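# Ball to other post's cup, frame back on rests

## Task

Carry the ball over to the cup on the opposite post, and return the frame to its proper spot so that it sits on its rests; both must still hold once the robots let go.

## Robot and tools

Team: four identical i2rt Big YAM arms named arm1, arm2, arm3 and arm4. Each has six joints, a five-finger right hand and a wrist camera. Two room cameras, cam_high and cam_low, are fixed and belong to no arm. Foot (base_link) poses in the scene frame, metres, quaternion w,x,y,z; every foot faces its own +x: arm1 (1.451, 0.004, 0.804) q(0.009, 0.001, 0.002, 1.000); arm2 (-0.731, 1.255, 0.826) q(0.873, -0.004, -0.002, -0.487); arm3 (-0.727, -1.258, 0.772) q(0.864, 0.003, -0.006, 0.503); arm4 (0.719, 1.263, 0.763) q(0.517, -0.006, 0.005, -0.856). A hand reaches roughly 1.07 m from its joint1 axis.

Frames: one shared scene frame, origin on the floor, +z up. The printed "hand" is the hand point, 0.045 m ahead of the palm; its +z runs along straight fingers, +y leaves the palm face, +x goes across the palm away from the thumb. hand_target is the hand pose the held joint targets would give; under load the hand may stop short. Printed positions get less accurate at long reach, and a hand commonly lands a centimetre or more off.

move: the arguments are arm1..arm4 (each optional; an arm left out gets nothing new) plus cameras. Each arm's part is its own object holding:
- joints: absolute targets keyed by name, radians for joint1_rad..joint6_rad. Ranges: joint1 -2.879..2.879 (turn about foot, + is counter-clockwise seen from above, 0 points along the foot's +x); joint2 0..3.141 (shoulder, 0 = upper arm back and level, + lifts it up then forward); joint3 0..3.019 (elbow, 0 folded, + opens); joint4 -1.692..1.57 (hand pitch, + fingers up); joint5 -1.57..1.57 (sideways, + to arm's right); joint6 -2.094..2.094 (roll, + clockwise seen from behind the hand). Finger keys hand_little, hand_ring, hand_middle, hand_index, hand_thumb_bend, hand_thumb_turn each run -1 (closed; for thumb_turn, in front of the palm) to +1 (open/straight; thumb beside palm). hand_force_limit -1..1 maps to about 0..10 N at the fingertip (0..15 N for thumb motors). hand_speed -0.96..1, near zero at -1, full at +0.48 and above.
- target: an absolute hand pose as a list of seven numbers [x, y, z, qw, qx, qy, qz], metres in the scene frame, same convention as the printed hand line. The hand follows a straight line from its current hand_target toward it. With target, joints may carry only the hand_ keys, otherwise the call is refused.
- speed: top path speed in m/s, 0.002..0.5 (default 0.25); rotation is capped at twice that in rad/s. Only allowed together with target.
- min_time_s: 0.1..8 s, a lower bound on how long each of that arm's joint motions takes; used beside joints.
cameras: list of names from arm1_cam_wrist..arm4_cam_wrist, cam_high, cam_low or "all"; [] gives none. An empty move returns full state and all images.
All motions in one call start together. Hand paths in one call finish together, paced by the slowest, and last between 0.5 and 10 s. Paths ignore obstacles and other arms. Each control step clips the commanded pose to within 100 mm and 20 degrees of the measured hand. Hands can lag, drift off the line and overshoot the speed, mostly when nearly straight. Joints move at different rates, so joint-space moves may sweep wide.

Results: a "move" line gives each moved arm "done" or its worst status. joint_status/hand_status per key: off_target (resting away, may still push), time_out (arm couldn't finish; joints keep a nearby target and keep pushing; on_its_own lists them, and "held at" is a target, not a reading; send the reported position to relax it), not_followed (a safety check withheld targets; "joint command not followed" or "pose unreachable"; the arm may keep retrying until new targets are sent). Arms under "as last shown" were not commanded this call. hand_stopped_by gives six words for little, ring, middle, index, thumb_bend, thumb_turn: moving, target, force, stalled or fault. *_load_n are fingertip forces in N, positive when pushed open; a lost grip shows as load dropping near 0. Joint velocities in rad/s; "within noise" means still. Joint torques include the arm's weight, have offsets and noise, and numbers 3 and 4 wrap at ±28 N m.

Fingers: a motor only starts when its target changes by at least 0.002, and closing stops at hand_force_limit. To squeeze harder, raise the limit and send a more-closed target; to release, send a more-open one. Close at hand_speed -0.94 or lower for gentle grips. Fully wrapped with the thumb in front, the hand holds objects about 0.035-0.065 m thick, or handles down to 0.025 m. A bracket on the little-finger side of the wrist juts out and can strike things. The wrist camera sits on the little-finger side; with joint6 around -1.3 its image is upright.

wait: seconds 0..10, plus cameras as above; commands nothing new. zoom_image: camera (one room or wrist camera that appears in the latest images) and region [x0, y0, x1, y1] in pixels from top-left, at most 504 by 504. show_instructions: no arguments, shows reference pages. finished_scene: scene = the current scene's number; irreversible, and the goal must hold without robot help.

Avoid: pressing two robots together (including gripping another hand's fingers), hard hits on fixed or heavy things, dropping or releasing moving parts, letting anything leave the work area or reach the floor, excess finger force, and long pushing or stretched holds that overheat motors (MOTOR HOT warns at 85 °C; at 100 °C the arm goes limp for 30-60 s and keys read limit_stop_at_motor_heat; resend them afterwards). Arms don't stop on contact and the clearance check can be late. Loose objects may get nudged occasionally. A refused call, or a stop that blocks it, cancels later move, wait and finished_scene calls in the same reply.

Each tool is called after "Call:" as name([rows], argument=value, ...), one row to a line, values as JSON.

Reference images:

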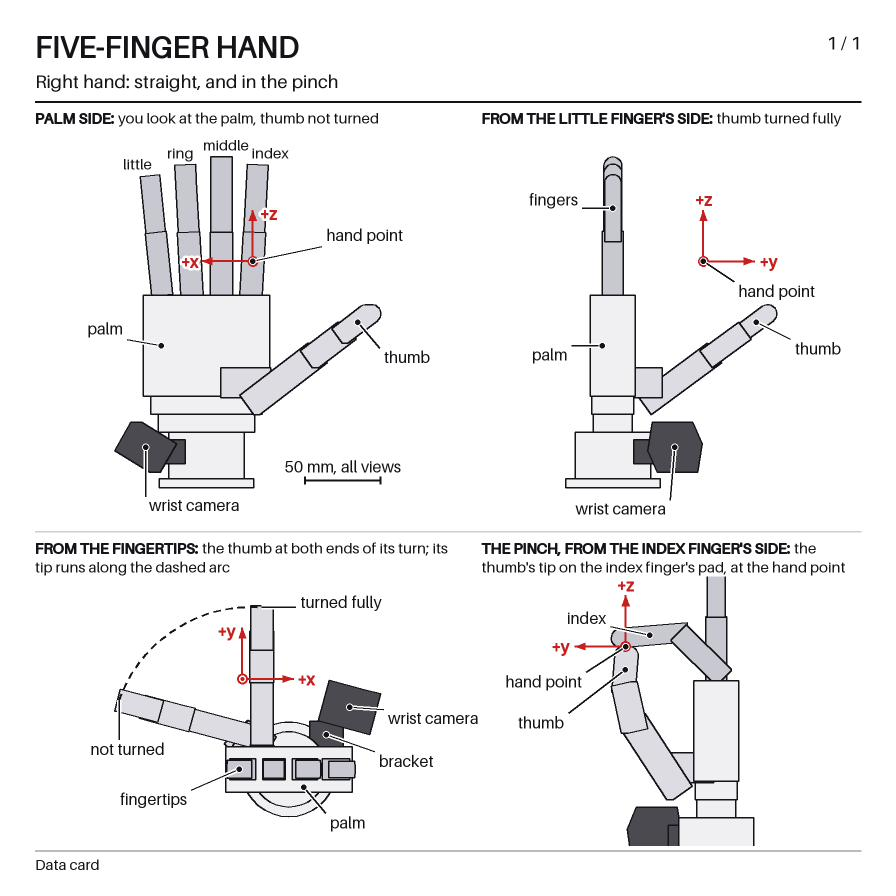

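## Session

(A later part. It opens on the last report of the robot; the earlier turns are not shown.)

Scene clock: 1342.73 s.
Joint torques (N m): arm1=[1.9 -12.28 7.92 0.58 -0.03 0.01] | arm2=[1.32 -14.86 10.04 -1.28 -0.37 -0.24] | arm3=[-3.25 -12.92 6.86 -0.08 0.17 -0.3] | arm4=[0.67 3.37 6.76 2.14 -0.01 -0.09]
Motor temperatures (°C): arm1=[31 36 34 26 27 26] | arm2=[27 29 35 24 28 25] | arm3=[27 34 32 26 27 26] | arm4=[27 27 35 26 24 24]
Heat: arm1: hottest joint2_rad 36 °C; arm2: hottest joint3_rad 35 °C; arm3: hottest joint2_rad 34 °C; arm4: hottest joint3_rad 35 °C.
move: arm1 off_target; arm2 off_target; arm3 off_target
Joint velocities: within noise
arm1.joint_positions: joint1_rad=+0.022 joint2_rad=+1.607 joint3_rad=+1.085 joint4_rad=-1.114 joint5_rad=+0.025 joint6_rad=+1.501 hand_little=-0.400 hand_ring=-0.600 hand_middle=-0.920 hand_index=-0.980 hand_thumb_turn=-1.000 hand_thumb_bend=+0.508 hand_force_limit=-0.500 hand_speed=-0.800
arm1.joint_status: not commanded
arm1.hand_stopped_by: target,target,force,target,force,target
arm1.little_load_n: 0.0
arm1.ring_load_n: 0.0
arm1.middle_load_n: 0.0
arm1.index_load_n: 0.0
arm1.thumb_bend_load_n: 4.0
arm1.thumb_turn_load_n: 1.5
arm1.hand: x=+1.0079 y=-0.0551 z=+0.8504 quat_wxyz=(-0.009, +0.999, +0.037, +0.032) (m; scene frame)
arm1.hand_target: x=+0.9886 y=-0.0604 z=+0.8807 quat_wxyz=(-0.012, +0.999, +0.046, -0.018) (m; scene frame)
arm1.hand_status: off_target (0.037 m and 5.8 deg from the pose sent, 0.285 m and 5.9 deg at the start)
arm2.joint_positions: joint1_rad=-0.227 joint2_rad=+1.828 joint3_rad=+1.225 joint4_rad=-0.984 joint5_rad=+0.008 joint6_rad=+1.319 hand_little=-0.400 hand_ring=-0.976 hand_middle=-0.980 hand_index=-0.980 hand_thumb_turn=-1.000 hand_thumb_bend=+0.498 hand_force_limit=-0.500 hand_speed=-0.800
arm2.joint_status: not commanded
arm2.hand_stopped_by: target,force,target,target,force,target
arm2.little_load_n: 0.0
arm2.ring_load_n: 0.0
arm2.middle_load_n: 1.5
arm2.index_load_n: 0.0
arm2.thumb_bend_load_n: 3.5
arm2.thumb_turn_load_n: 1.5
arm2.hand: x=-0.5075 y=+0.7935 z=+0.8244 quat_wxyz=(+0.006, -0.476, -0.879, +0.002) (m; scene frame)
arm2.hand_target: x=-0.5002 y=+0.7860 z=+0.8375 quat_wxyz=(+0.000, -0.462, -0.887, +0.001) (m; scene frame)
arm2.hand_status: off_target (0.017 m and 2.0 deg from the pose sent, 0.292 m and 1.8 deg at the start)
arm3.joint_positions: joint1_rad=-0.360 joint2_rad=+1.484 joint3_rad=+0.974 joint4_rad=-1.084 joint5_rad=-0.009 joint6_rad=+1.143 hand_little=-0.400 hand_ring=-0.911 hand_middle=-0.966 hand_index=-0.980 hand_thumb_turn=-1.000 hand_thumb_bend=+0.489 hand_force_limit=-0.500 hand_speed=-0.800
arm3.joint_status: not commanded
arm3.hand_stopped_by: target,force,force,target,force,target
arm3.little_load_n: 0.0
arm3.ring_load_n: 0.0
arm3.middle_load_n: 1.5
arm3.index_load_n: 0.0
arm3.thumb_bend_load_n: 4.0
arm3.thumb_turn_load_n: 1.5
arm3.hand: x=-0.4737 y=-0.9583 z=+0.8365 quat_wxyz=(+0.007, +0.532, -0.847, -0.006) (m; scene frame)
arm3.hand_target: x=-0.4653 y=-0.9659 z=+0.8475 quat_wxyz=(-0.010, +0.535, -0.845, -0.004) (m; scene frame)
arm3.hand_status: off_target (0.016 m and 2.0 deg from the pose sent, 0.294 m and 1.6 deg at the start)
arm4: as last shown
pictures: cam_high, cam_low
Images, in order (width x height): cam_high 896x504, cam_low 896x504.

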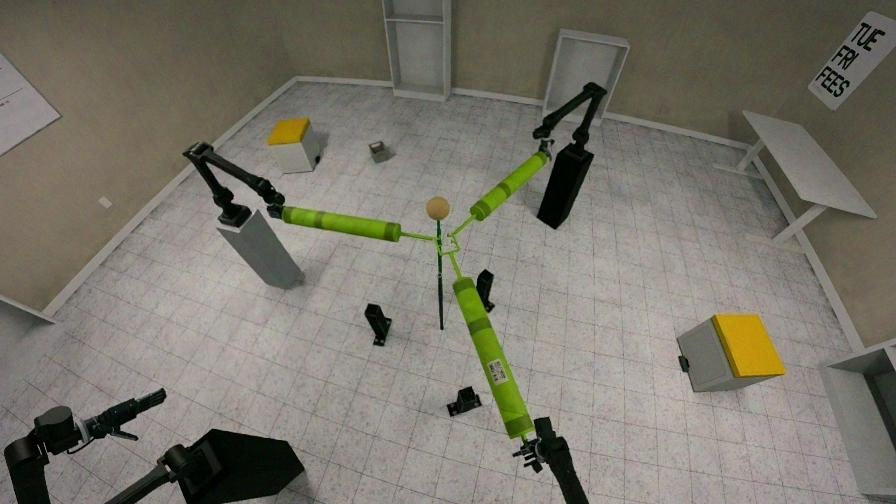

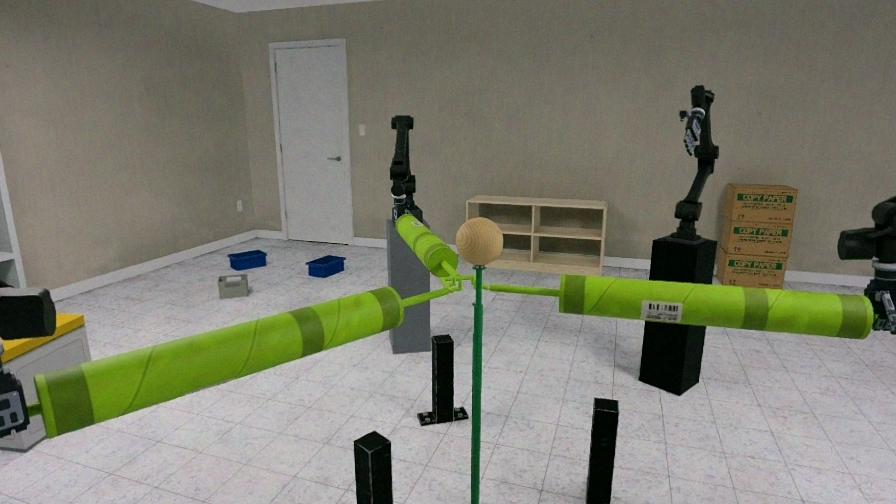

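Call:
move(arm1={"target": [1.0235, -0.1054, 0.8803, -0.012, 0.9988, 0.046, -0.018], "speed": 0.06}, arm2={"target": [-0.4641, 0.7407, 0.8374, 0, 0.4617, 0.8870, 0], "speed": 0.06}, arm3={"target": [-0.429, -1.011, 0.8479, 0.010, -0.535, 0.8448, 0.005], "speed": 0.06}, cameras=["cam_low", "cam_high"])

Call:
zoom_image(camera="cam_high", region=[400, 190, 490, 280])

Call:
zoom_image(camera="cam_low", region=[420, 210, 540, 320])

Scene clock: 1379.63 s.
Joint torques (N m): arm1=[2.14 -10.99 7.41 0.34 -0.1 0.04] | arm2=[3.55 -17.03 10.62 -1.21 -0.23 -0.08] | arm3=[-2.78 -11.4 7.97 -0.23 0.13 -0.28] | arm4=[0.67 3.43 6.75 2.13 -0.01 -0.09]
Motor temperatures (°C): arm1=[31 35 33 26 27 26] | arm2=[27 30 37 24 28 25] | arm3=[27 31 32 26 27 26] | arm4=[27 27 35 26 24 24]
Heat: arm1: hottest joint2_rad 35 °C; arm2: hottest joint3_rad 37 °C; arm3: hottest joint3_rad 32 °C; arm4: hottest joint3_rad 35 °C.
move: arm1 off_target; arm2 off_target; arm3 off_target
Joint velocities: within noise
arm1.joint_positions: joint1_rad=+0.134 joint2_rad=+1.524 joint3_rad=+1.000 joint4_rad=-1.097 joint5_rad=+0.030 joint6_rad=+1.613 hand_little=-0.400 hand_ring=-0.600 hand_middle=-0.920 hand_index=-0.980 hand_thumb_turn=-1.000 hand_thumb_bend=+0.508 hand_force_limit=-0.500 hand_speed=-0.800
arm1.joint_status: not commanded
arm1.hand_stopped_by: target,target,force,target,force,target
arm1.little_load_n: 0.0
arm1.ring_load_n: 0.0
arm1.middle_load_n: 0.5
arm1.index_load_n: 0.0
arm1.thumb_bend_load_n: 4.0
arm1.thumb_turn_load_n: 1.0
arm1.hand: x=+1.0378 y=-0.0977 z=+0.8549 quat_wxyz=(-0.015, +0.999, +0.038, +0.023) (m; scene frame)
arm1.hand_target: x=+1.0242 y=-0.1053 z=+0.8804 quat_wxyz=(-0.012, +0.999, +0.046, -0.018) (m; scene frame)
arm1.hand_status: off_target (0.030 m and 4.8 deg from the pose sent, 0.060 m and 5.8 deg at the start)
arm2.joint_positions: joint1_rad=-0.211 joint2_rad=+1.951 joint3_rad=+1.412 joint4_rad=-1.052 joint5_rad=+0.005 joint6_rad=+1.334 hand_little=-0.400 hand_ring=-0.976 hand_middle=-0.980 hand_index=-0.980 hand_thumb_turn=-1.000 hand_thumb_bend=+0.498 hand_force_limit=-0.500 hand_speed=-0.800
arm2.joint_status: not commanded
arm2.hand_stopped_by: target,force,target,target,force,target
arm2.little_load_n: 0.0
arm2.ring_load_n: 0.0
arm2.middle_load_n: 0.5
arm2.index_load_n: 0.0
arm2.thumb_bend_load_n: 3.5
arm2.thumb_turn_load_n: 1.5
arm2.hand: x=-0.4813 y=+0.7460 z=+0.8228 quat_wxyz=(+0.007, -0.475, -0.880, -0.001) (m; scene frame)
arm2.hand_target: x=-0.4644 y=+0.7414 z=+0.8374 quat_wxyz=(+0.000, -0.462, -0.887, +0.000) (m; scene frame)
arm2.hand_status: off_target (0.023 m and 1.9 deg from the pose sent, 0.070 m and 2.0 deg at the start)
arm3.joint_positions: joint1_rad=-0.513 joint2_rad=+1.484 joint3_rad=+0.974 joint4_rad=-1.084 joint5_rad=-0.009 joint6_rad=+0.989 hand_little=-0.400 hand_ring=-0.911 hand_middle=-0.966 hand_index=-0.980 hand_thumb_turn=-1.000 hand_thumb_bend=+0.489 hand_force_limit=-0.500 hand_speed=-0.800
arm3.joint_status: not commanded
arm3.hand_stopped_by: target,force,force,target,force,target
arm3.little_load_n: 0.0
arm3.ring_load_n: 0.0
arm3.middle_load_n: 1.5
arm3.index_load_n: 0.5
arm3.thumb_bend_load_n: 4.0
arm3.thumb_turn_load_n: 1.5
arm3.hand: x=-0.4396 y=-1.0060 z=+0.8364 quat_wxyz=(+0.006, +0.532, -0.847, -0.008) (m; scene frame)
arm3.hand_target: x=-0.4293 y=-1.0110 z=+0.8477 quat_wxyz=(-0.010, +0.535, -0.845, -0.004) (m; scene frame)
arm3.hand_status: off_target (0.016 m and 1.9 deg from the pose sent, 0.070 m and 2.0 deg at the start)
arm4: as last shown
pictures: cam_high, cam_low
Images, in order (width x height): cam_high 896x504, cam_low 896x504.

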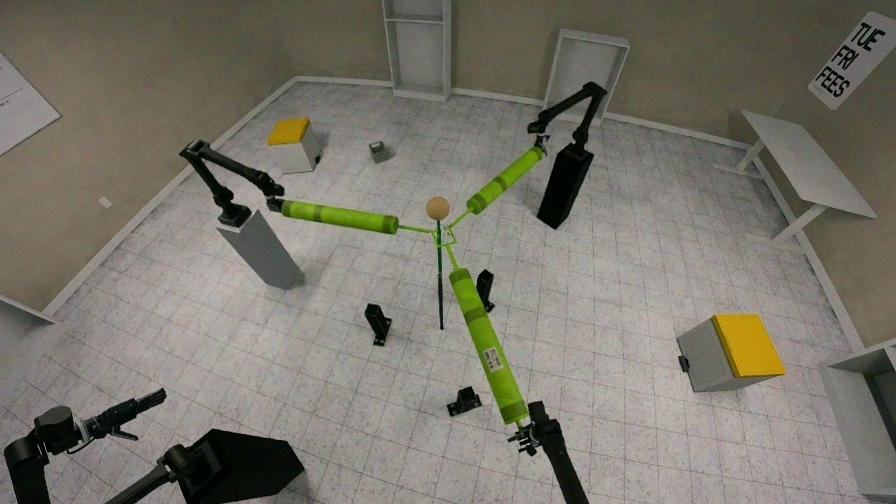

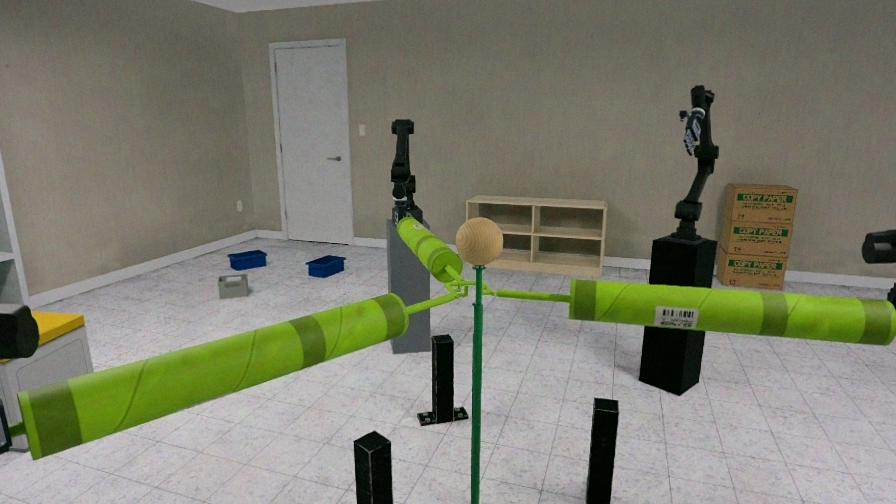

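Scaled by 5.600.

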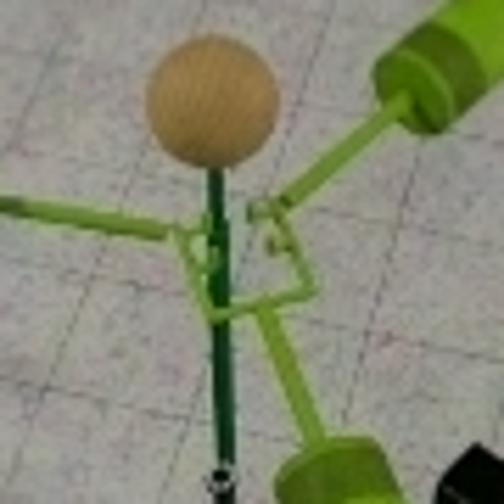

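Scaled by 4.200.

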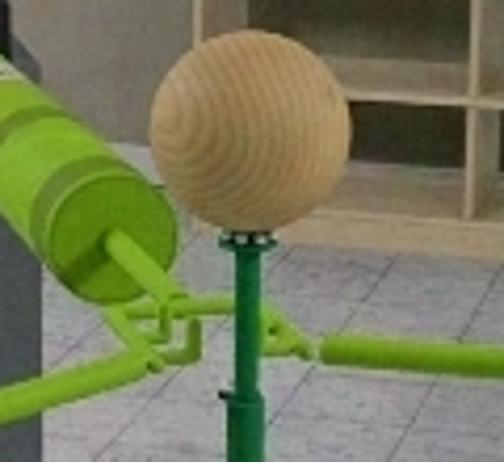

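Call:
move(arm1={"target": [1.0315, -0.1012, 0.8803, -0.012, 0.9988, 0.046, -0.018], "speed": 0.05}, arm2={"target": [-0.4561, 0.7449, 0.8374, 0, 0.4617, 0.8870, 0], "speed": 0.05}, arm3={"target": [-0.421, -1.0068, 0.8479, 0.010, -0.535, 0.8448, 0.005], "speed": 0.05}, cameras=["cam_low", "cam_high"])

Call:
zoom_image(camera="cam_high", region=[400, 190, 490, 280])

Call:
zoom_image(camera="cam_low", region=[420, 210, 540, 320])

Scene clock: 1396.50 s.
Joint torques (N m): arm1=[1.61 -10.58 6.97 0.09 -0.05 -0.05] | arm2=[4.13 -16.44 10.15 -1.24 -0.31 -0.07] | arm3=[-2.43 -10.4 10.03 -0.35 0.18 -0.3] | arm4=[0.73 3.43 6.74 2.13 0 -0.08]
Motor temperatures (°C): arm1=[31 34 33 26 27 26] | arm2=[27 30 38 24 28 25] | arm3=[27 30 32 26 27 26] | arm4=[27 27 35 26 24 24]
Heat: arm1: hottest joint2_rad 34 °C; arm2: hottest joint3_rad 38 °C; arm3: hottest joint3_rad 32 °C; arm4: hottest joint3_rad 35 °C.
move: arm1 off_target; arm2 off_target; arm3 off_target
Joint velocities: within noise
arm1.joint_positions: joint1_rad=+0.134 joint2_rad=+1.502 joint3_rad=+0.983 joint4_rad=-1.087 joint5_rad=+0.029 joint6_rad=+1.614 hand_little=-0.400 hand_ring=-0.600 hand_middle=-0.920 hand_index=-0.980 hand_thumb_turn=-1.000 hand_thumb_bend=+0.508 hand_force_limit=-0.500 hand_speed=-0.800
arm1.joint_status: not commanded
arm1.hand_stopped_by: target,target,force,target,force,target
arm1.little_load_n: 0.0
arm1.ring_load_n: 0.0
arm1.middle_load_n: 0.0
arm1.index_load_n: 0.5
arm1.thumb_bend_load_n: 4.0
arm1.thumb_turn_load_n: 1.5
arm1.hand: x=+1.0411 y=-0.0974 z=+0.8580 quat_wxyz=(-0.014, +0.999, +0.037, +0.016) (m; scene frame)
arm1.hand_target: x=+1.0319 y=-0.1011 z=+0.8800 quat_wxyz=(-0.012, +0.999, +0.046, -0.018) (m; scene frame)
arm1.hand_status: off_target (0.025 m and 4.0 deg from the pose sent, 0.026 m and 4.8 deg at the start)
arm2.joint_positions: joint1_rad=-0.201 joint2_rad=+1.951 joint3_rad=+1.412 joint4_rad=-1.052 joint5_rad=+0.005 joint6_rad=+1.347 hand_little=-0.400 hand_ring=-0.976 hand_middle=-0.980 hand_index=-0.980 hand_thumb_turn=-1.000 hand_thumb_bend=+0.498 hand_force_limit=-0.500 hand_speed=-0.800
arm2.joint_status: not commanded
arm2.hand_stopped_by: target,force,target,target,force,target
arm2.little_load_n: 0.0
arm2.ring_load_n: 0.0
arm2.middle_load_n: 0.5
arm2.index_load_n: 0.0
arm2.thumb_bend_load_n: 3.5
arm2.thumb_turn_load_n: 1.5
arm2.hand: x=-0.4762 y=+0.7476 z=+0.8227 quat_wxyz=(+0.007, -0.477, -0.879, -0.001) (m; scene frame)
arm2.hand_target: x=-0.4565 y=+0.7456 z=+0.8374 quat_wxyz=(+0.000, -0.462, -0.887, +0.000) (m; scene frame)
arm2.hand_status: off_target (0.025 m and 2.1 deg from the pose sent, 0.029 m and 1.9 deg at the start)
arm3.joint_positions: joint1_rad=-0.513 joint2_rad=+1.485 joint3_rad=+0.974 joint4_rad=-1.081 joint5_rad=-0.011 joint6_rad=+0.989 hand_little=-0.400 hand_ring=-0.911 hand_middle=-0.966 hand_index=-0.980 hand_thumb_turn=-1.000 hand_thumb_bend=+0.489 hand_force_limit=-0.500 hand_speed=-0.800
arm3.joint_status: not commanded
arm3.hand_stopped_by: target,force,force,target,force,target
arm3.little_load_n: 0.0
arm3.ring_load_n: 0.0
arm3.middle_load_n: 1.5
arm3.index_load_n: 0.5
arm3.thumb_bend_load_n: 4.0
arm3.thumb_turn_load_n: 1.5
arm3.hand: x=-0.4393 y=-1.0054 z=+0.8364 quat_wxyz=(+0.005, +0.532, -0.847, -0.009) (m; scene frame)
arm3.hand_target: x=-0.4215 y=-1.0071 z=+0.8478 quat_wxyz=(-0.010, +0.535, -0.845, -0.005) (m; scene frame)
arm3.hand_status: off_target (0.022 m and 1.8 deg from the pose sent, 0.022 m and 1.9 deg at the start)
arm4: as last shown
pictures: cam_high, cam_low
Images, in order (width x height): cam_high 896x504, cam_low 896x504.

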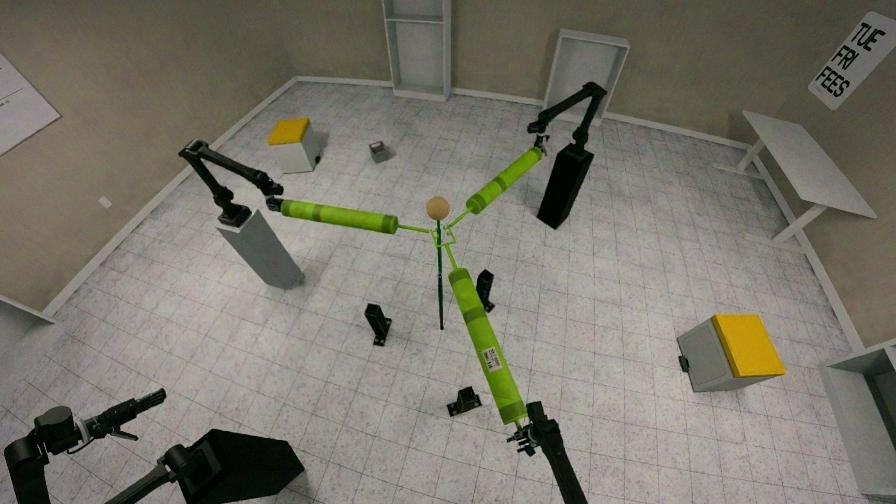

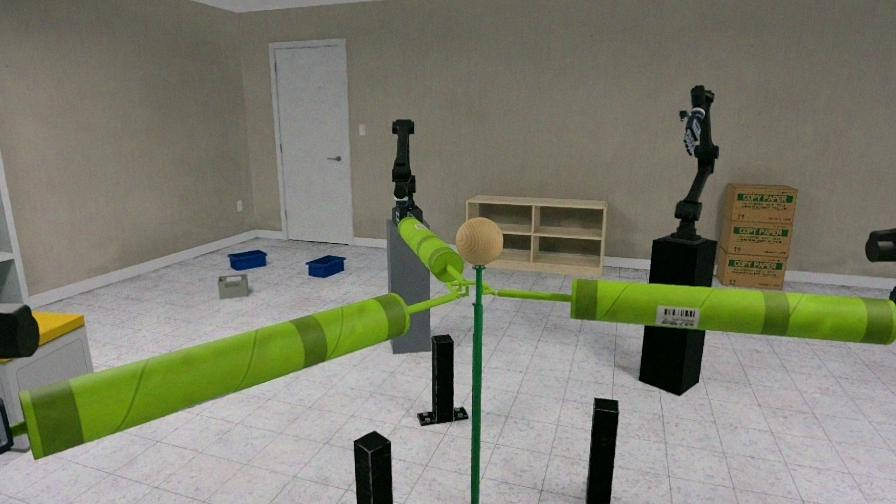

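Scaled by 5.600.

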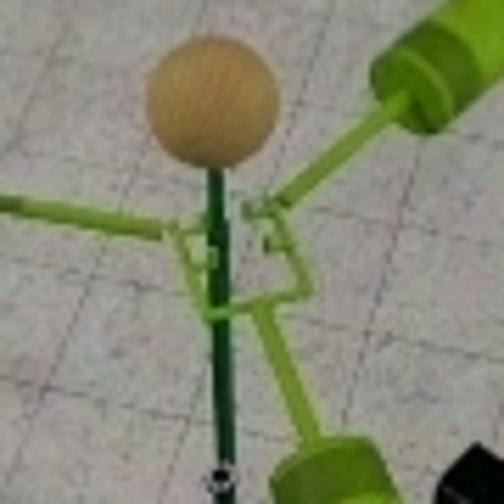

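Scaled by 4.200.

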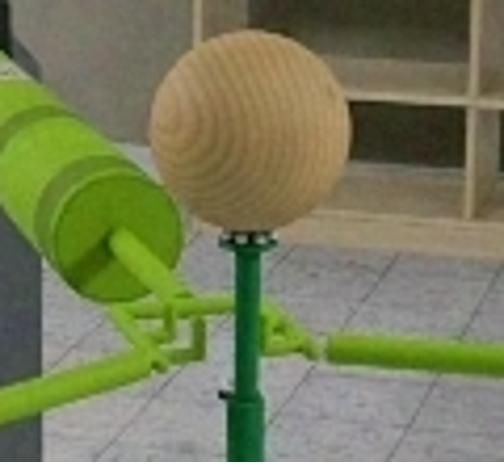

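Call:
move(arm1={"target": [1.0765, -0.159, 0.8803, -0.012, 0.9988, 0.046, -0.018], "speed": 0.05}, arm2={"target": [-0.4111, 0.6871, 0.8374, 0, 0.4617, 0.8870, 0], "speed": 0.05}, arm3={"target": [-0.376, -1.0646, 0.8479, 0.010, -0.535, 0.8448, 0.005], "speed": 0.05}, cameras=["cam_low", "cam_high"])

Call:
zoom_image(camera="cam_high", region=[400, 190, 490, 280])

Call:
zoom_image(camera="cam_low", region=[420, 210, 540, 320])

Scene clock: 1411.47 s.
Joint torques (N m): arm1=[1.79 -9.35 7.15 -0.13 0.11 0.02] | arm2=[3.37 -19.49 11.58 -1.03 -0.32 -0.07] | arm3=[-2.08 -10.7 11.73 -0.66 0.12 -0.31] | arm4=[0.67 3.43 6.72 2.13 0 -0.09]
Motor temperatures (°C): arm1=[31 33 33 26 27 26] | arm2=[27 30 38 24 28 25] | arm3=[27 30 33 26 27 26] | arm4=[27 27 35 26 24 24]
Heat: arm1: hottest joint2_rad 33 °C; arm2: hottest joint3_rad 38 °C; arm3: hottest joint3_rad 33 °C; arm4: hottest joint3_rad 35 °C.
move: arm1 off_target; arm2 off_target; arm3 off_target
Joint velocities: within noise
arm1.joint_positions: joint1_rad=+0.307 joint2_rad=+1.419 joint3_rad=+0.897 joint4_rad=-1.082 joint5_rad=+0.031 joint6_rad=+1.784 hand_little=-0.400 hand_ring=-0.600 hand_middle=-0.920 hand_index=-0.979 hand_thumb_turn=-1.000 hand_thumb_bend=+0.508 hand_force_limit=-0.500 hand_speed=-0.800
arm1.joint_status: not commanded
arm1.hand_stopped_by: target,target,force,target,force,target
arm1.little_load_n: 0.0
arm1.ring_load_n: 0.0
arm1.middle_load_n: 0.0
arm1.index_load_n: 1.0
arm1.thumb_bend_load_n: 4.0
arm1.thumb_turn_load_n: 1.5
arm1.hand: x=+1.0839 y=-0.1535 z=+0.8594 quat_wxyz=(-0.017, +0.999, +0.038, +0.011) (m; scene frame)
arm1.hand_target: x=+1.0768 y=-0.1590 z=+0.8801 quat_wxyz=(-0.012, +0.999, +0.046, -0.018) (m; scene frame)
arm1.hand_status: off_target (0.023 m and 3.5 deg from the pose sent, 0.074 m and 4.0 deg at the start)
arm2.joint_positions: joint1_rad=-0.165 joint2_rad=+2.120 joint3_rad=+1.679 joint4_rad=-1.168 joint5_rad=+0.005 joint6_rad=+1.381 hand_little=-0.400 hand_ring=-0.976 hand_middle=-0.980 hand_index=-0.980 hand_thumb_turn=-1.000 hand_thumb_bend=+0.498 hand_force_limit=-0.500 hand_speed=-0.800
arm2.joint_status: not commanded
arm2.hand_stopped_by: target,force,target,target,force,target
arm2.little_load_n: 0.0
arm2.ring_load_n: 0.0
arm2.middle_load_n: 0.5
arm2.index_load_n: 0.0
arm2.thumb_bend_load_n: 4.0
arm2.thumb_turn_load_n: 1.0
arm2.hand: x=-0.4332 y=+0.6949 z=+0.8172 quat_wxyz=(+0.014, -0.476, -0.879, -0.006) (m; scene frame)
arm2.hand_target: x=-0.4116 y=+0.6882 z=+0.8376 quat_wxyz=(-0.001, -0.462, -0.887, +0.000) (m; scene frame)
arm2.hand_status: off_target (0.031 m and 2.6 deg from the pose sent, 0.090 m and 2.1 deg at the start)
arm3.joint_positions: joint1_rad=-0.691 joint2_rad=+1.525 joint3_rad=+1.002 joint4_rad=-1.079 joint5_rad=-0.011 joint6_rad=+0.816 hand_little=-0.400 hand_ring=-0.911 hand_middle=-0.966 hand_index=-0.980 hand_thumb_turn=-1.000 hand_thumb_bend=+0.489 hand_force_limit=-0.500 hand_speed=-0.800
arm3.joint_status: not commanded
arm3.hand_stopped_by: target,force,force,target,force,target
arm3.little_load_n: 0.0
arm3.ring_load_n: 0.0
arm3.middle_load_n: 1.5
arm3.index_load_n: 0.5
arm3.thumb_bend_load_n: 4.0
arm3.thumb_turn_load_n: 1.5
arm3.hand: x=-0.3988 y=-1.0629 z=+0.8308 quat_wxyz=(+0.009, +0.530, -0.848, -0.011) (m; scene frame)
arm3.hand_target: x=-0.3769 y=-1.0649 z=+0.8478 quat_wxyz=(-0.010, +0.535, -0.845, -0.004) (m; scene frame)
arm3.hand_status: off_target (0.029 m and 2.4 deg from the pose sent, 0.087 m and 1.8 deg at the start)
arm4.joint_positions: joint1_rad=+0.171 joint2_rad=+0.544 joint3_rad=+1.325 joint4_rad=-1.530 joint5_rad=-0.053 joint6_rad=-1.311 hand_little=+1.000 hand_ring=+1.000 hand_middle=+1.000 hand_index=+1.000 hand_thumb_turn=+1.000 hand_thumb_bend=+1.000 hand_force_limit=+0.000 hand_speed=-0.800
arm4.joint_status: not commanded
arm4.hand_stopped_by: target,target,target,target,target,target
arm4.little_load_n: 0.0
arm4.ring_load_n: 0.0
arm4.middle_load_n: 0.0
arm4.index_load_n: 0.0
arm4.thumb_bend_load_n: 0.0
arm4.thumb_turn_load_n: 0.0
arm4.hand: x=+0.6352 y=+1.1107 z=+1.2002 quat_wxyz=(+0.279, +0.451, -0.798, +0.288) (m; scene frame)
arm4.hand_target: x=+0.6352 y=+1.1102 z=+1.2103 quat_wxyz=(+0.287, +0.449, -0.793, +0.296) (m; scene frame)
arm4.hand_status: not commanded
pictures: cam_high, cam_low
Images, in order (width x height): cam_high 896x504, cam_low 896x504.

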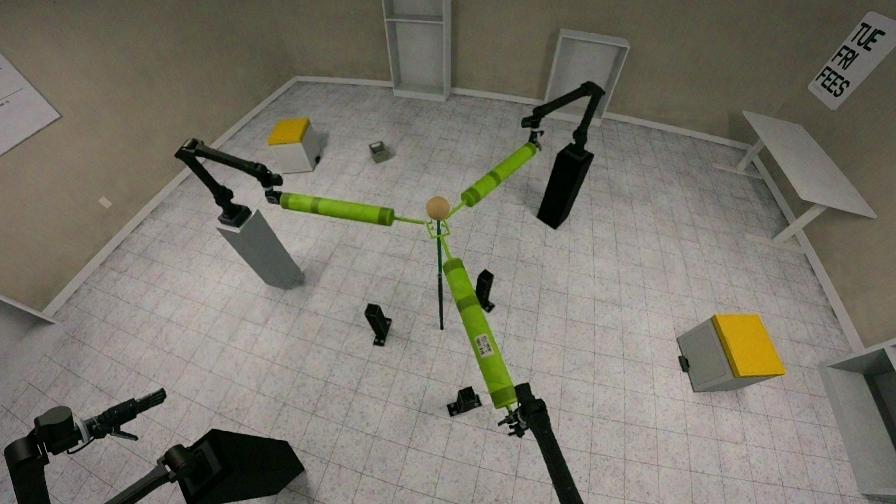

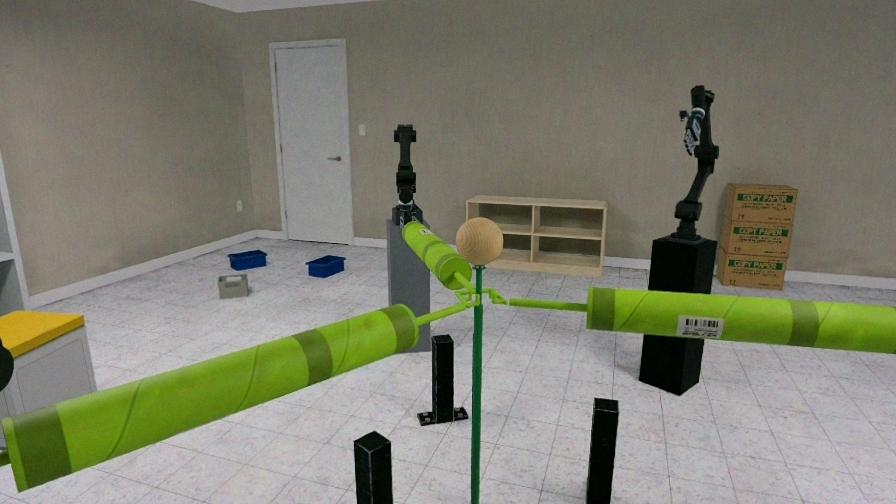

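Scaled by 5.600.

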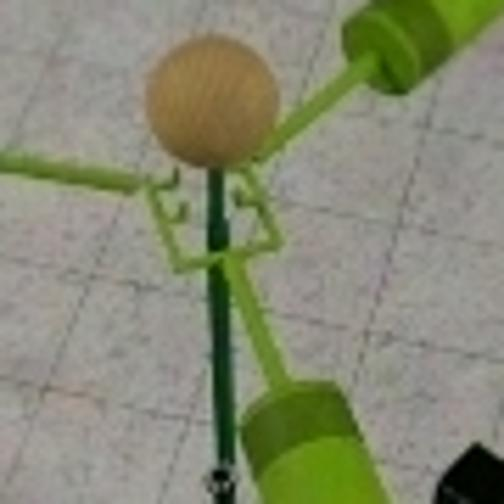

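Scaled by 4.200.

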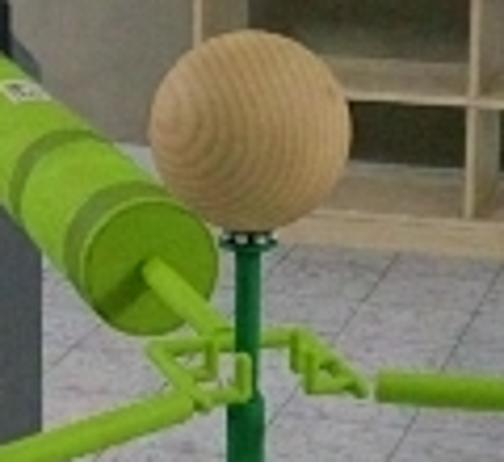

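Call:
move(arm1={"target": [1.0565, -0.142, 0.8803, -0.012, 0.9988, 0.046, -0.018], "speed": 0.05}, arm2={"target": [-0.4311, 0.7041, 0.8374, 0, 0.4617, 0.8870, 0], "speed": 0.05}, arm3={"target": [-0.396, -1.0476, 0.8479, 0.010, -0.535, 0.8448, 0.005], "speed": 0.05}, cameras=["cam_low", "cam_high"])

Call:
zoom_image(camera="cam_high", region=[410, 200, 470, 260])

Call:
zoom_image(camera="cam_low", region=[430, 250, 530, 320])

Scene clock: 1458.80 s.
Joint torques (N m): arm1=[0.44 -6.95 10.32 -0.12 0.05 -0.25] | arm2=[2.08 -23.59 6.65 0.21 -0.21 -0.24] | arm3=[-0.15 -13.22 8.75 -0.57 0.09 -0.08] | arm4=[0.67 3.37 6.75 2.13 0 -0.09]
Motor temperatures (°C): arm1=[31 33 34 26 27 26] | arm2=[27 31 38 24 28 25] | arm3=[27 29 34 26 27 26] | arm4=[27 27 35 26 24 24]
Heat: arm1: hottest joint3_rad 34 °C; arm2: hottest joint3_rad 38 °C; arm3: hottest joint3_rad 34 °C; arm4: hottest joint3_rad 35 °C.
move: arm1 off_target; arm2 off_target; arm3 off_target
Joint velocities: within noise
arm1.joint_positions: joint1_rad=+0.268 joint2_rad=+1.419 joint3_rad=+0.897 joint4_rad=-1.082 joint5_rad=+0.032 joint6_rad=+1.751 hand_little=-0.400 hand_ring=-0.600 hand_middle=-0.920 hand_index=-0.979 hand_thumb_turn=-1.000 hand_thumb_bend=+0.508 hand_force_limit=-0.500 hand_speed=-0.800
arm1.joint_status: not commanded
arm1.hand_stopped_by: target,target,force,target,force,target
arm1.little_load_n: 0.0
arm1.ring_load_n: 0.0
arm1.middle_load_n: -0.5
arm1.index_load_n: 1.0
arm1.thumb_bend_load_n: 4.0
arm1.thumb_turn_load_n: 1.5
arm1.hand: x=+1.0801 y=-0.1397 z=+0.8593 quat_wxyz=(-0.017, +0.999, +0.036, +0.012) (m; scene frame)
arm1.hand_target: x=+1.0575 y=-0.1416 z=+0.8807 quat_wxyz=(-0.013, +0.999, +0.046, -0.018) (m; scene frame)
arm1.hand_status: off_target (0.032 m and 3.7 deg from the pose sent, 0.036 m and 3.5 deg at the start)
arm2.joint_positions: joint1_rad=-0.165 joint2_rad=+2.115 joint3_rad=+1.643 joint4_rad=-1.154 joint5_rad=+0.004 joint6_rad=+1.378 hand_little=-0.400 hand_ring=-0.976 hand_middle=-0.980 hand_index=-0.980 hand_thumb_turn=-1.000 hand_thumb_bend=+0.498 hand_force_limit=-0.500 hand_speed=-0.800
arm2.joint_status: not commanded
arm2.hand_stopped_by: target,force,target,target,force,target
arm2.little_load_n: 0.0
arm2.ring_load_n: 0.0
arm2.middle_load_n: 0.5
arm2.index_load_n: 0.0
arm2.thumb_bend_load_n: 3.5
arm2.thumb_turn_load_n: 1.5
arm2.hand: x=-0.4374 y=+0.7057 z=+0.8075 quat_wxyz=(+0.021, -0.474, -0.880, -0.012) (m; scene frame)
arm2.hand_target: x=-0.4312 y=+0.7043 z=+0.8367 quat_wxyz=(+0.000, -0.462, -0.887, +0.000) (m; scene frame)
arm2.hand_status: off_target (0.031 m and 3.2 deg from the pose sent, 0.022 m and 2.6 deg at the start)
arm3.joint_positions: joint1_rad=-0.660 joint2_rad=+1.525 joint3_rad=+1.002 joint4_rad=-1.079 joint5_rad=-0.010 joint6_rad=+0.846 hand_little=-0.400 hand_ring=-0.911 hand_middle=-0.966 hand_index=-0.980 hand_thumb_turn=-1.000 hand_thumb_bend=+0.489 hand_force_limit=-0.500 hand_speed=-0.800
arm3.joint_status: not commanded
arm3.hand_stopped_by: target,force,force,target,force,target
arm3.little_load_n: 0.0
arm3.ring_load_n: 0.5
arm3.middle_load_n: 1.5
arm3.index_load_n: 1.0
arm3.thumb_bend_load_n: 4.0
arm3.thumb_turn_load_n: 1.5
arm3.hand: x=-0.4035 y=-1.0515 z=+0.8308 quat_wxyz=(+0.009, +0.531, -0.848, -0.011) (m; scene frame)
arm3.hand_target: x=-0.3964 y=-1.0476 z=+0.8477 quat_wxyz=(-0.010, +0.535, -0.845, -0.005) (m; scene frame)
arm3.hand_status: off_target (0.019 m and 2.3 deg from the pose sent, 0.023 m and 2.4 deg at the start)
arm4: as last shown
pictures: cam_high, cam_low
Images, in order (width x height): cam_high 896x504, cam_low 896x504.

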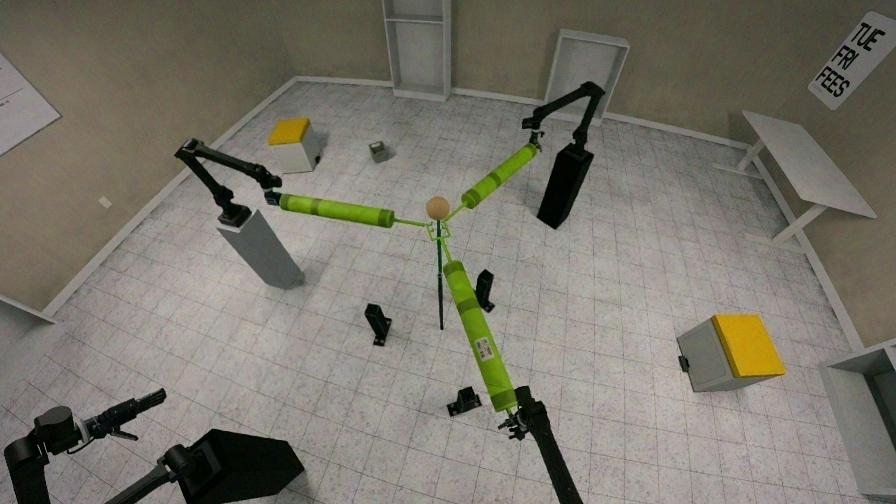

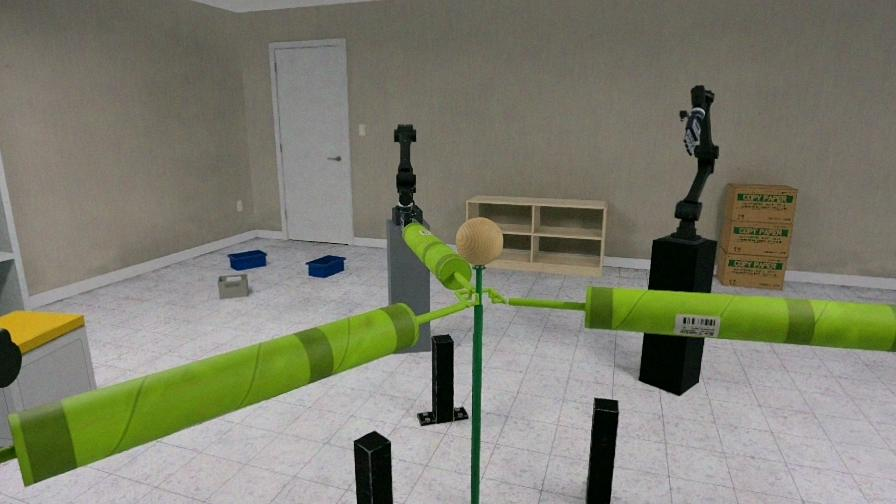

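Scaled by 8.400.

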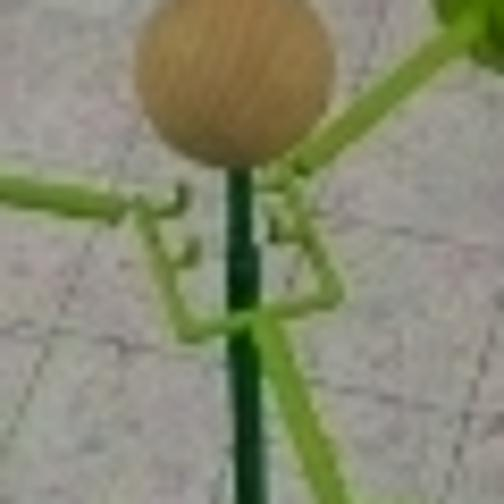

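Scaled by 5.040.

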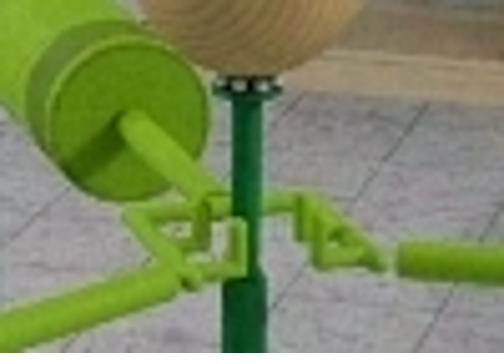

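Call:
move(arm1={"target": [1.0435, -0.139, 0.8803, -0.012, 0.9988, 0.046, -0.018], "speed": 0.05}, arm2={"target": [-0.4471, 0.7081, 0.8424, 0, 0.4617, 0.8870, 0], "speed": 0.05}, arm3={"target": [-0.412, -1.0436, 0.8479, 0.010, -0.535, 0.8448, 0.005], "speed": 0.05}, cameras=["cam_low", "cam_high"])

Call:
zoom_image(camera="cam_high", region=[410, 200, 470, 260])

Call:
zoom_image(camera="cam_low", region=[430, 250, 530, 320])

Scene clock: 1469.77 s.
Joint torques (N m): arm1=[0.62 -7 11.38 -0.16 -0.11 -0.22] | arm2=[1.26 -23.71 6.61 0.24 -0.13 -0.29] | arm3=[0.44 -13.33 6.74 -0.36 0.06 0] | arm4=[0.67 3.37 6.75 2.13 0 -0.08]
Motor temperatures (°C): arm1=[31 33 34 26 27 26] | arm2=[27 32 37 24 28 25] | arm3=[27 29 34 26 27 26] | arm4=[27 27 35 26 24 24]
Heat: arm1: hottest joint3_rad 34 °C; arm2: hottest joint3_rad 37 °C; arm3: hottest joint3_rad 34 °C; arm4: hottest joint3_rad 35 °C.
move: arm1 off_target; arm2 off_target; arm3 off_target
Joint velocities: within noise
arm1.joint_positions: joint1_rad=+0.250 joint2_rad=+1.443 joint3_rad=+0.915 joint4_rad=-1.082 joint5_rad=+0.036 joint6_rad=+1.731 hand_little=-0.400 hand_ring=-0.600 hand_middle=-0.920 hand_index=-0.979 hand_thumb_turn=-1.000 hand_thumb_bend=+0.508 hand_force_limit=-0.500 hand_speed=-0.800
arm1.joint_status: not commanded
arm1.hand_stopped_by: target,target,force,target,force,target
arm1.little_load_n: 0.0
arm1.ring_load_n: 0.0
arm1.middle_load_n: 0.0
arm1.index_load_n: 0.5
arm1.thumb_bend_load_n: 3.5
arm1.thumb_turn_load_n: 1.5
arm1.hand: x=+1.0725 y=-0.1346 z=+0.8564 quat_wxyz=(-0.019, +0.999, +0.037, +0.015) (m; scene frame)
arm1.hand_target: x=+1.0450 y=-0.1384 z=+0.8808 quat_wxyz=(-0.013, +0.999, +0.046, -0.018) (m; scene frame)
arm1.hand_status: off_target (0.038 m and 4.0 deg from the pose sent, 0.042 m and 3.7 deg at the start)
arm2.joint_positions: joint1_rad=-0.178 joint2_rad=+2.086 joint3_rad=+1.610 joint4_rad=-1.149 joint5_rad=+0.003 joint6_rad=+1.362 hand_little=-0.400 hand_ring=-0.976 hand_middle=-0.980 hand_index=-0.980 hand_thumb_turn=-1.000 hand_thumb_bend=+0.498 hand_force_limit=-0.500 hand_speed=-0.800
arm2.joint_status: not commanded
arm2.hand_stopped_by: target,force,target,target,force,target
arm2.little_load_n: 0.0
arm2.ring_load_n: 0.0
arm2.middle_load_n: 0.5
arm2.index_load_n: 0.0
arm2.thumb_bend_load_n: 3.5
arm2.thumb_turn_load_n: 1.5
arm2.hand: x=-0.4477 y=+0.7113 z=+0.8137 quat_wxyz=(+0.020, -0.473, -0.881, -0.012) (m; scene frame)
arm2.hand_target: x=-0.4472 y=+0.7083 z=+0.8417 quat_wxyz=(+0.001, -0.462, -0.887, +0.000) (m; scene frame)
arm2.hand_status: off_target (0.029 m and 3.0 deg from the pose sent, 0.036 m and 3.2 deg at the start)
arm3.joint_positions: joint1_rad=-0.638 joint2_rad=+1.497 joint3_rad=+0.989 joint4_rad=-1.079 joint5_rad=-0.009 joint6_rad=+0.863 hand_little=-0.400 hand_ring=-0.911 hand_middle=-0.966 hand_index=-0.980 hand_thumb_turn=-1.000 hand_thumb_bend=+0.489 hand_force_limit=-0.500 hand_speed=-0.800
arm3.joint_status: not commanded
arm3.hand_stopped_by: target,force,force,target,force,target
arm3.little_load_n: 0.0
arm3.ring_load_n: 0.0
arm3.middle_load_n: 1.5
arm3.index_load_n: 0.5
arm3.thumb_bend_load_n: 4.0
arm3.thumb_turn_load_n: 1.0
arm3.hand: x=-0.4109 y=-1.0456 z=+0.8365 quat_wxyz=(+0.002, +0.533, -0.846, -0.009) (m; scene frame)
arm3.hand_target: x=-0.4119 y=-1.0437 z=+0.8477 quat_wxyz=(-0.010, +0.535, -0.845, -0.005) (m; scene frame)
arm3.hand_status: off_target (0.012 m and 1.5 deg from the pose sent, 0.021 m and 2.3 deg at the start)
arm4: as last shown
pictures: cam_high, cam_low
Images, in order (width x height): cam_high 896x504, cam_low 896x504.

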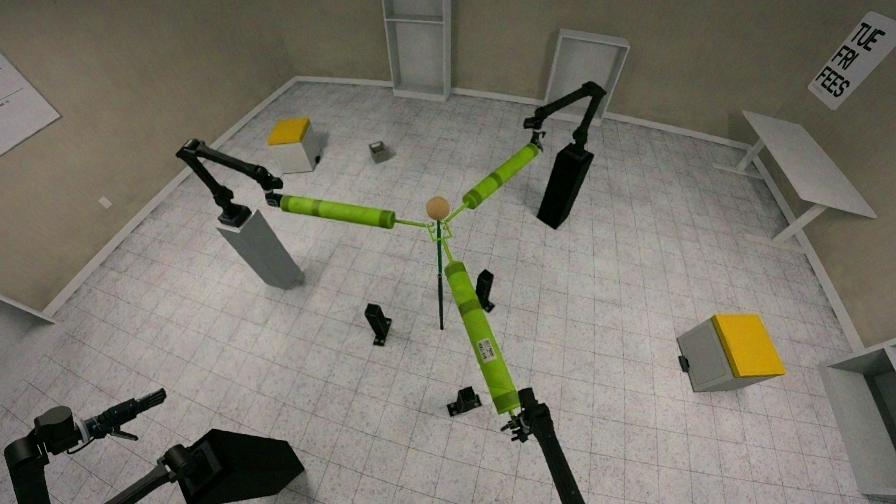

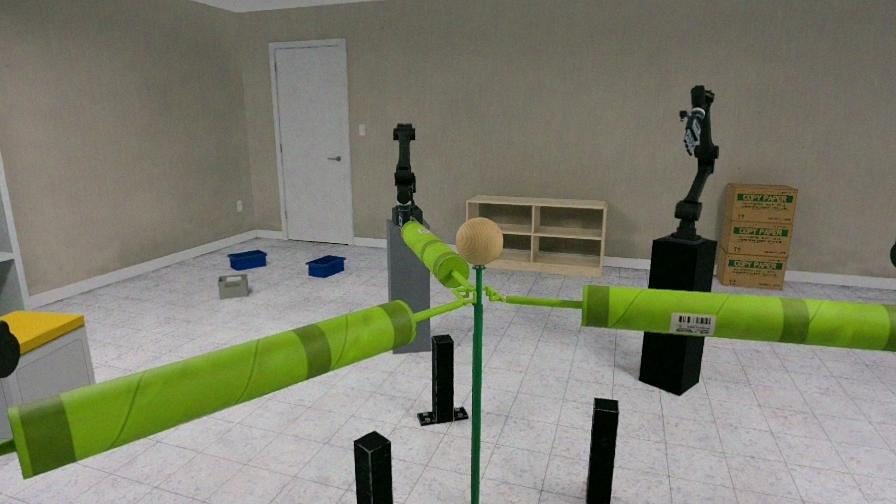

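Scaled by 8.400.

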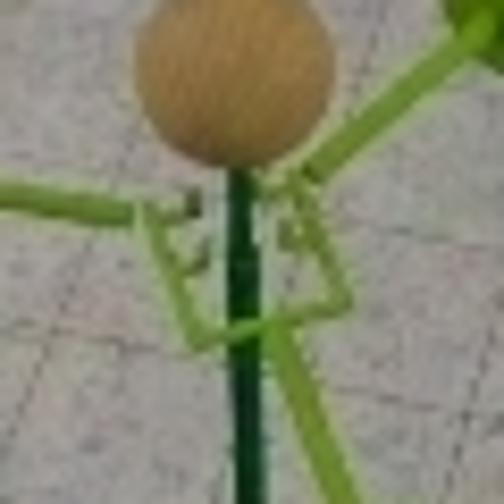

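Scaled by 5.040.

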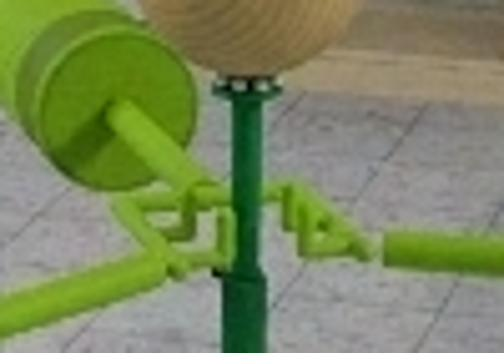

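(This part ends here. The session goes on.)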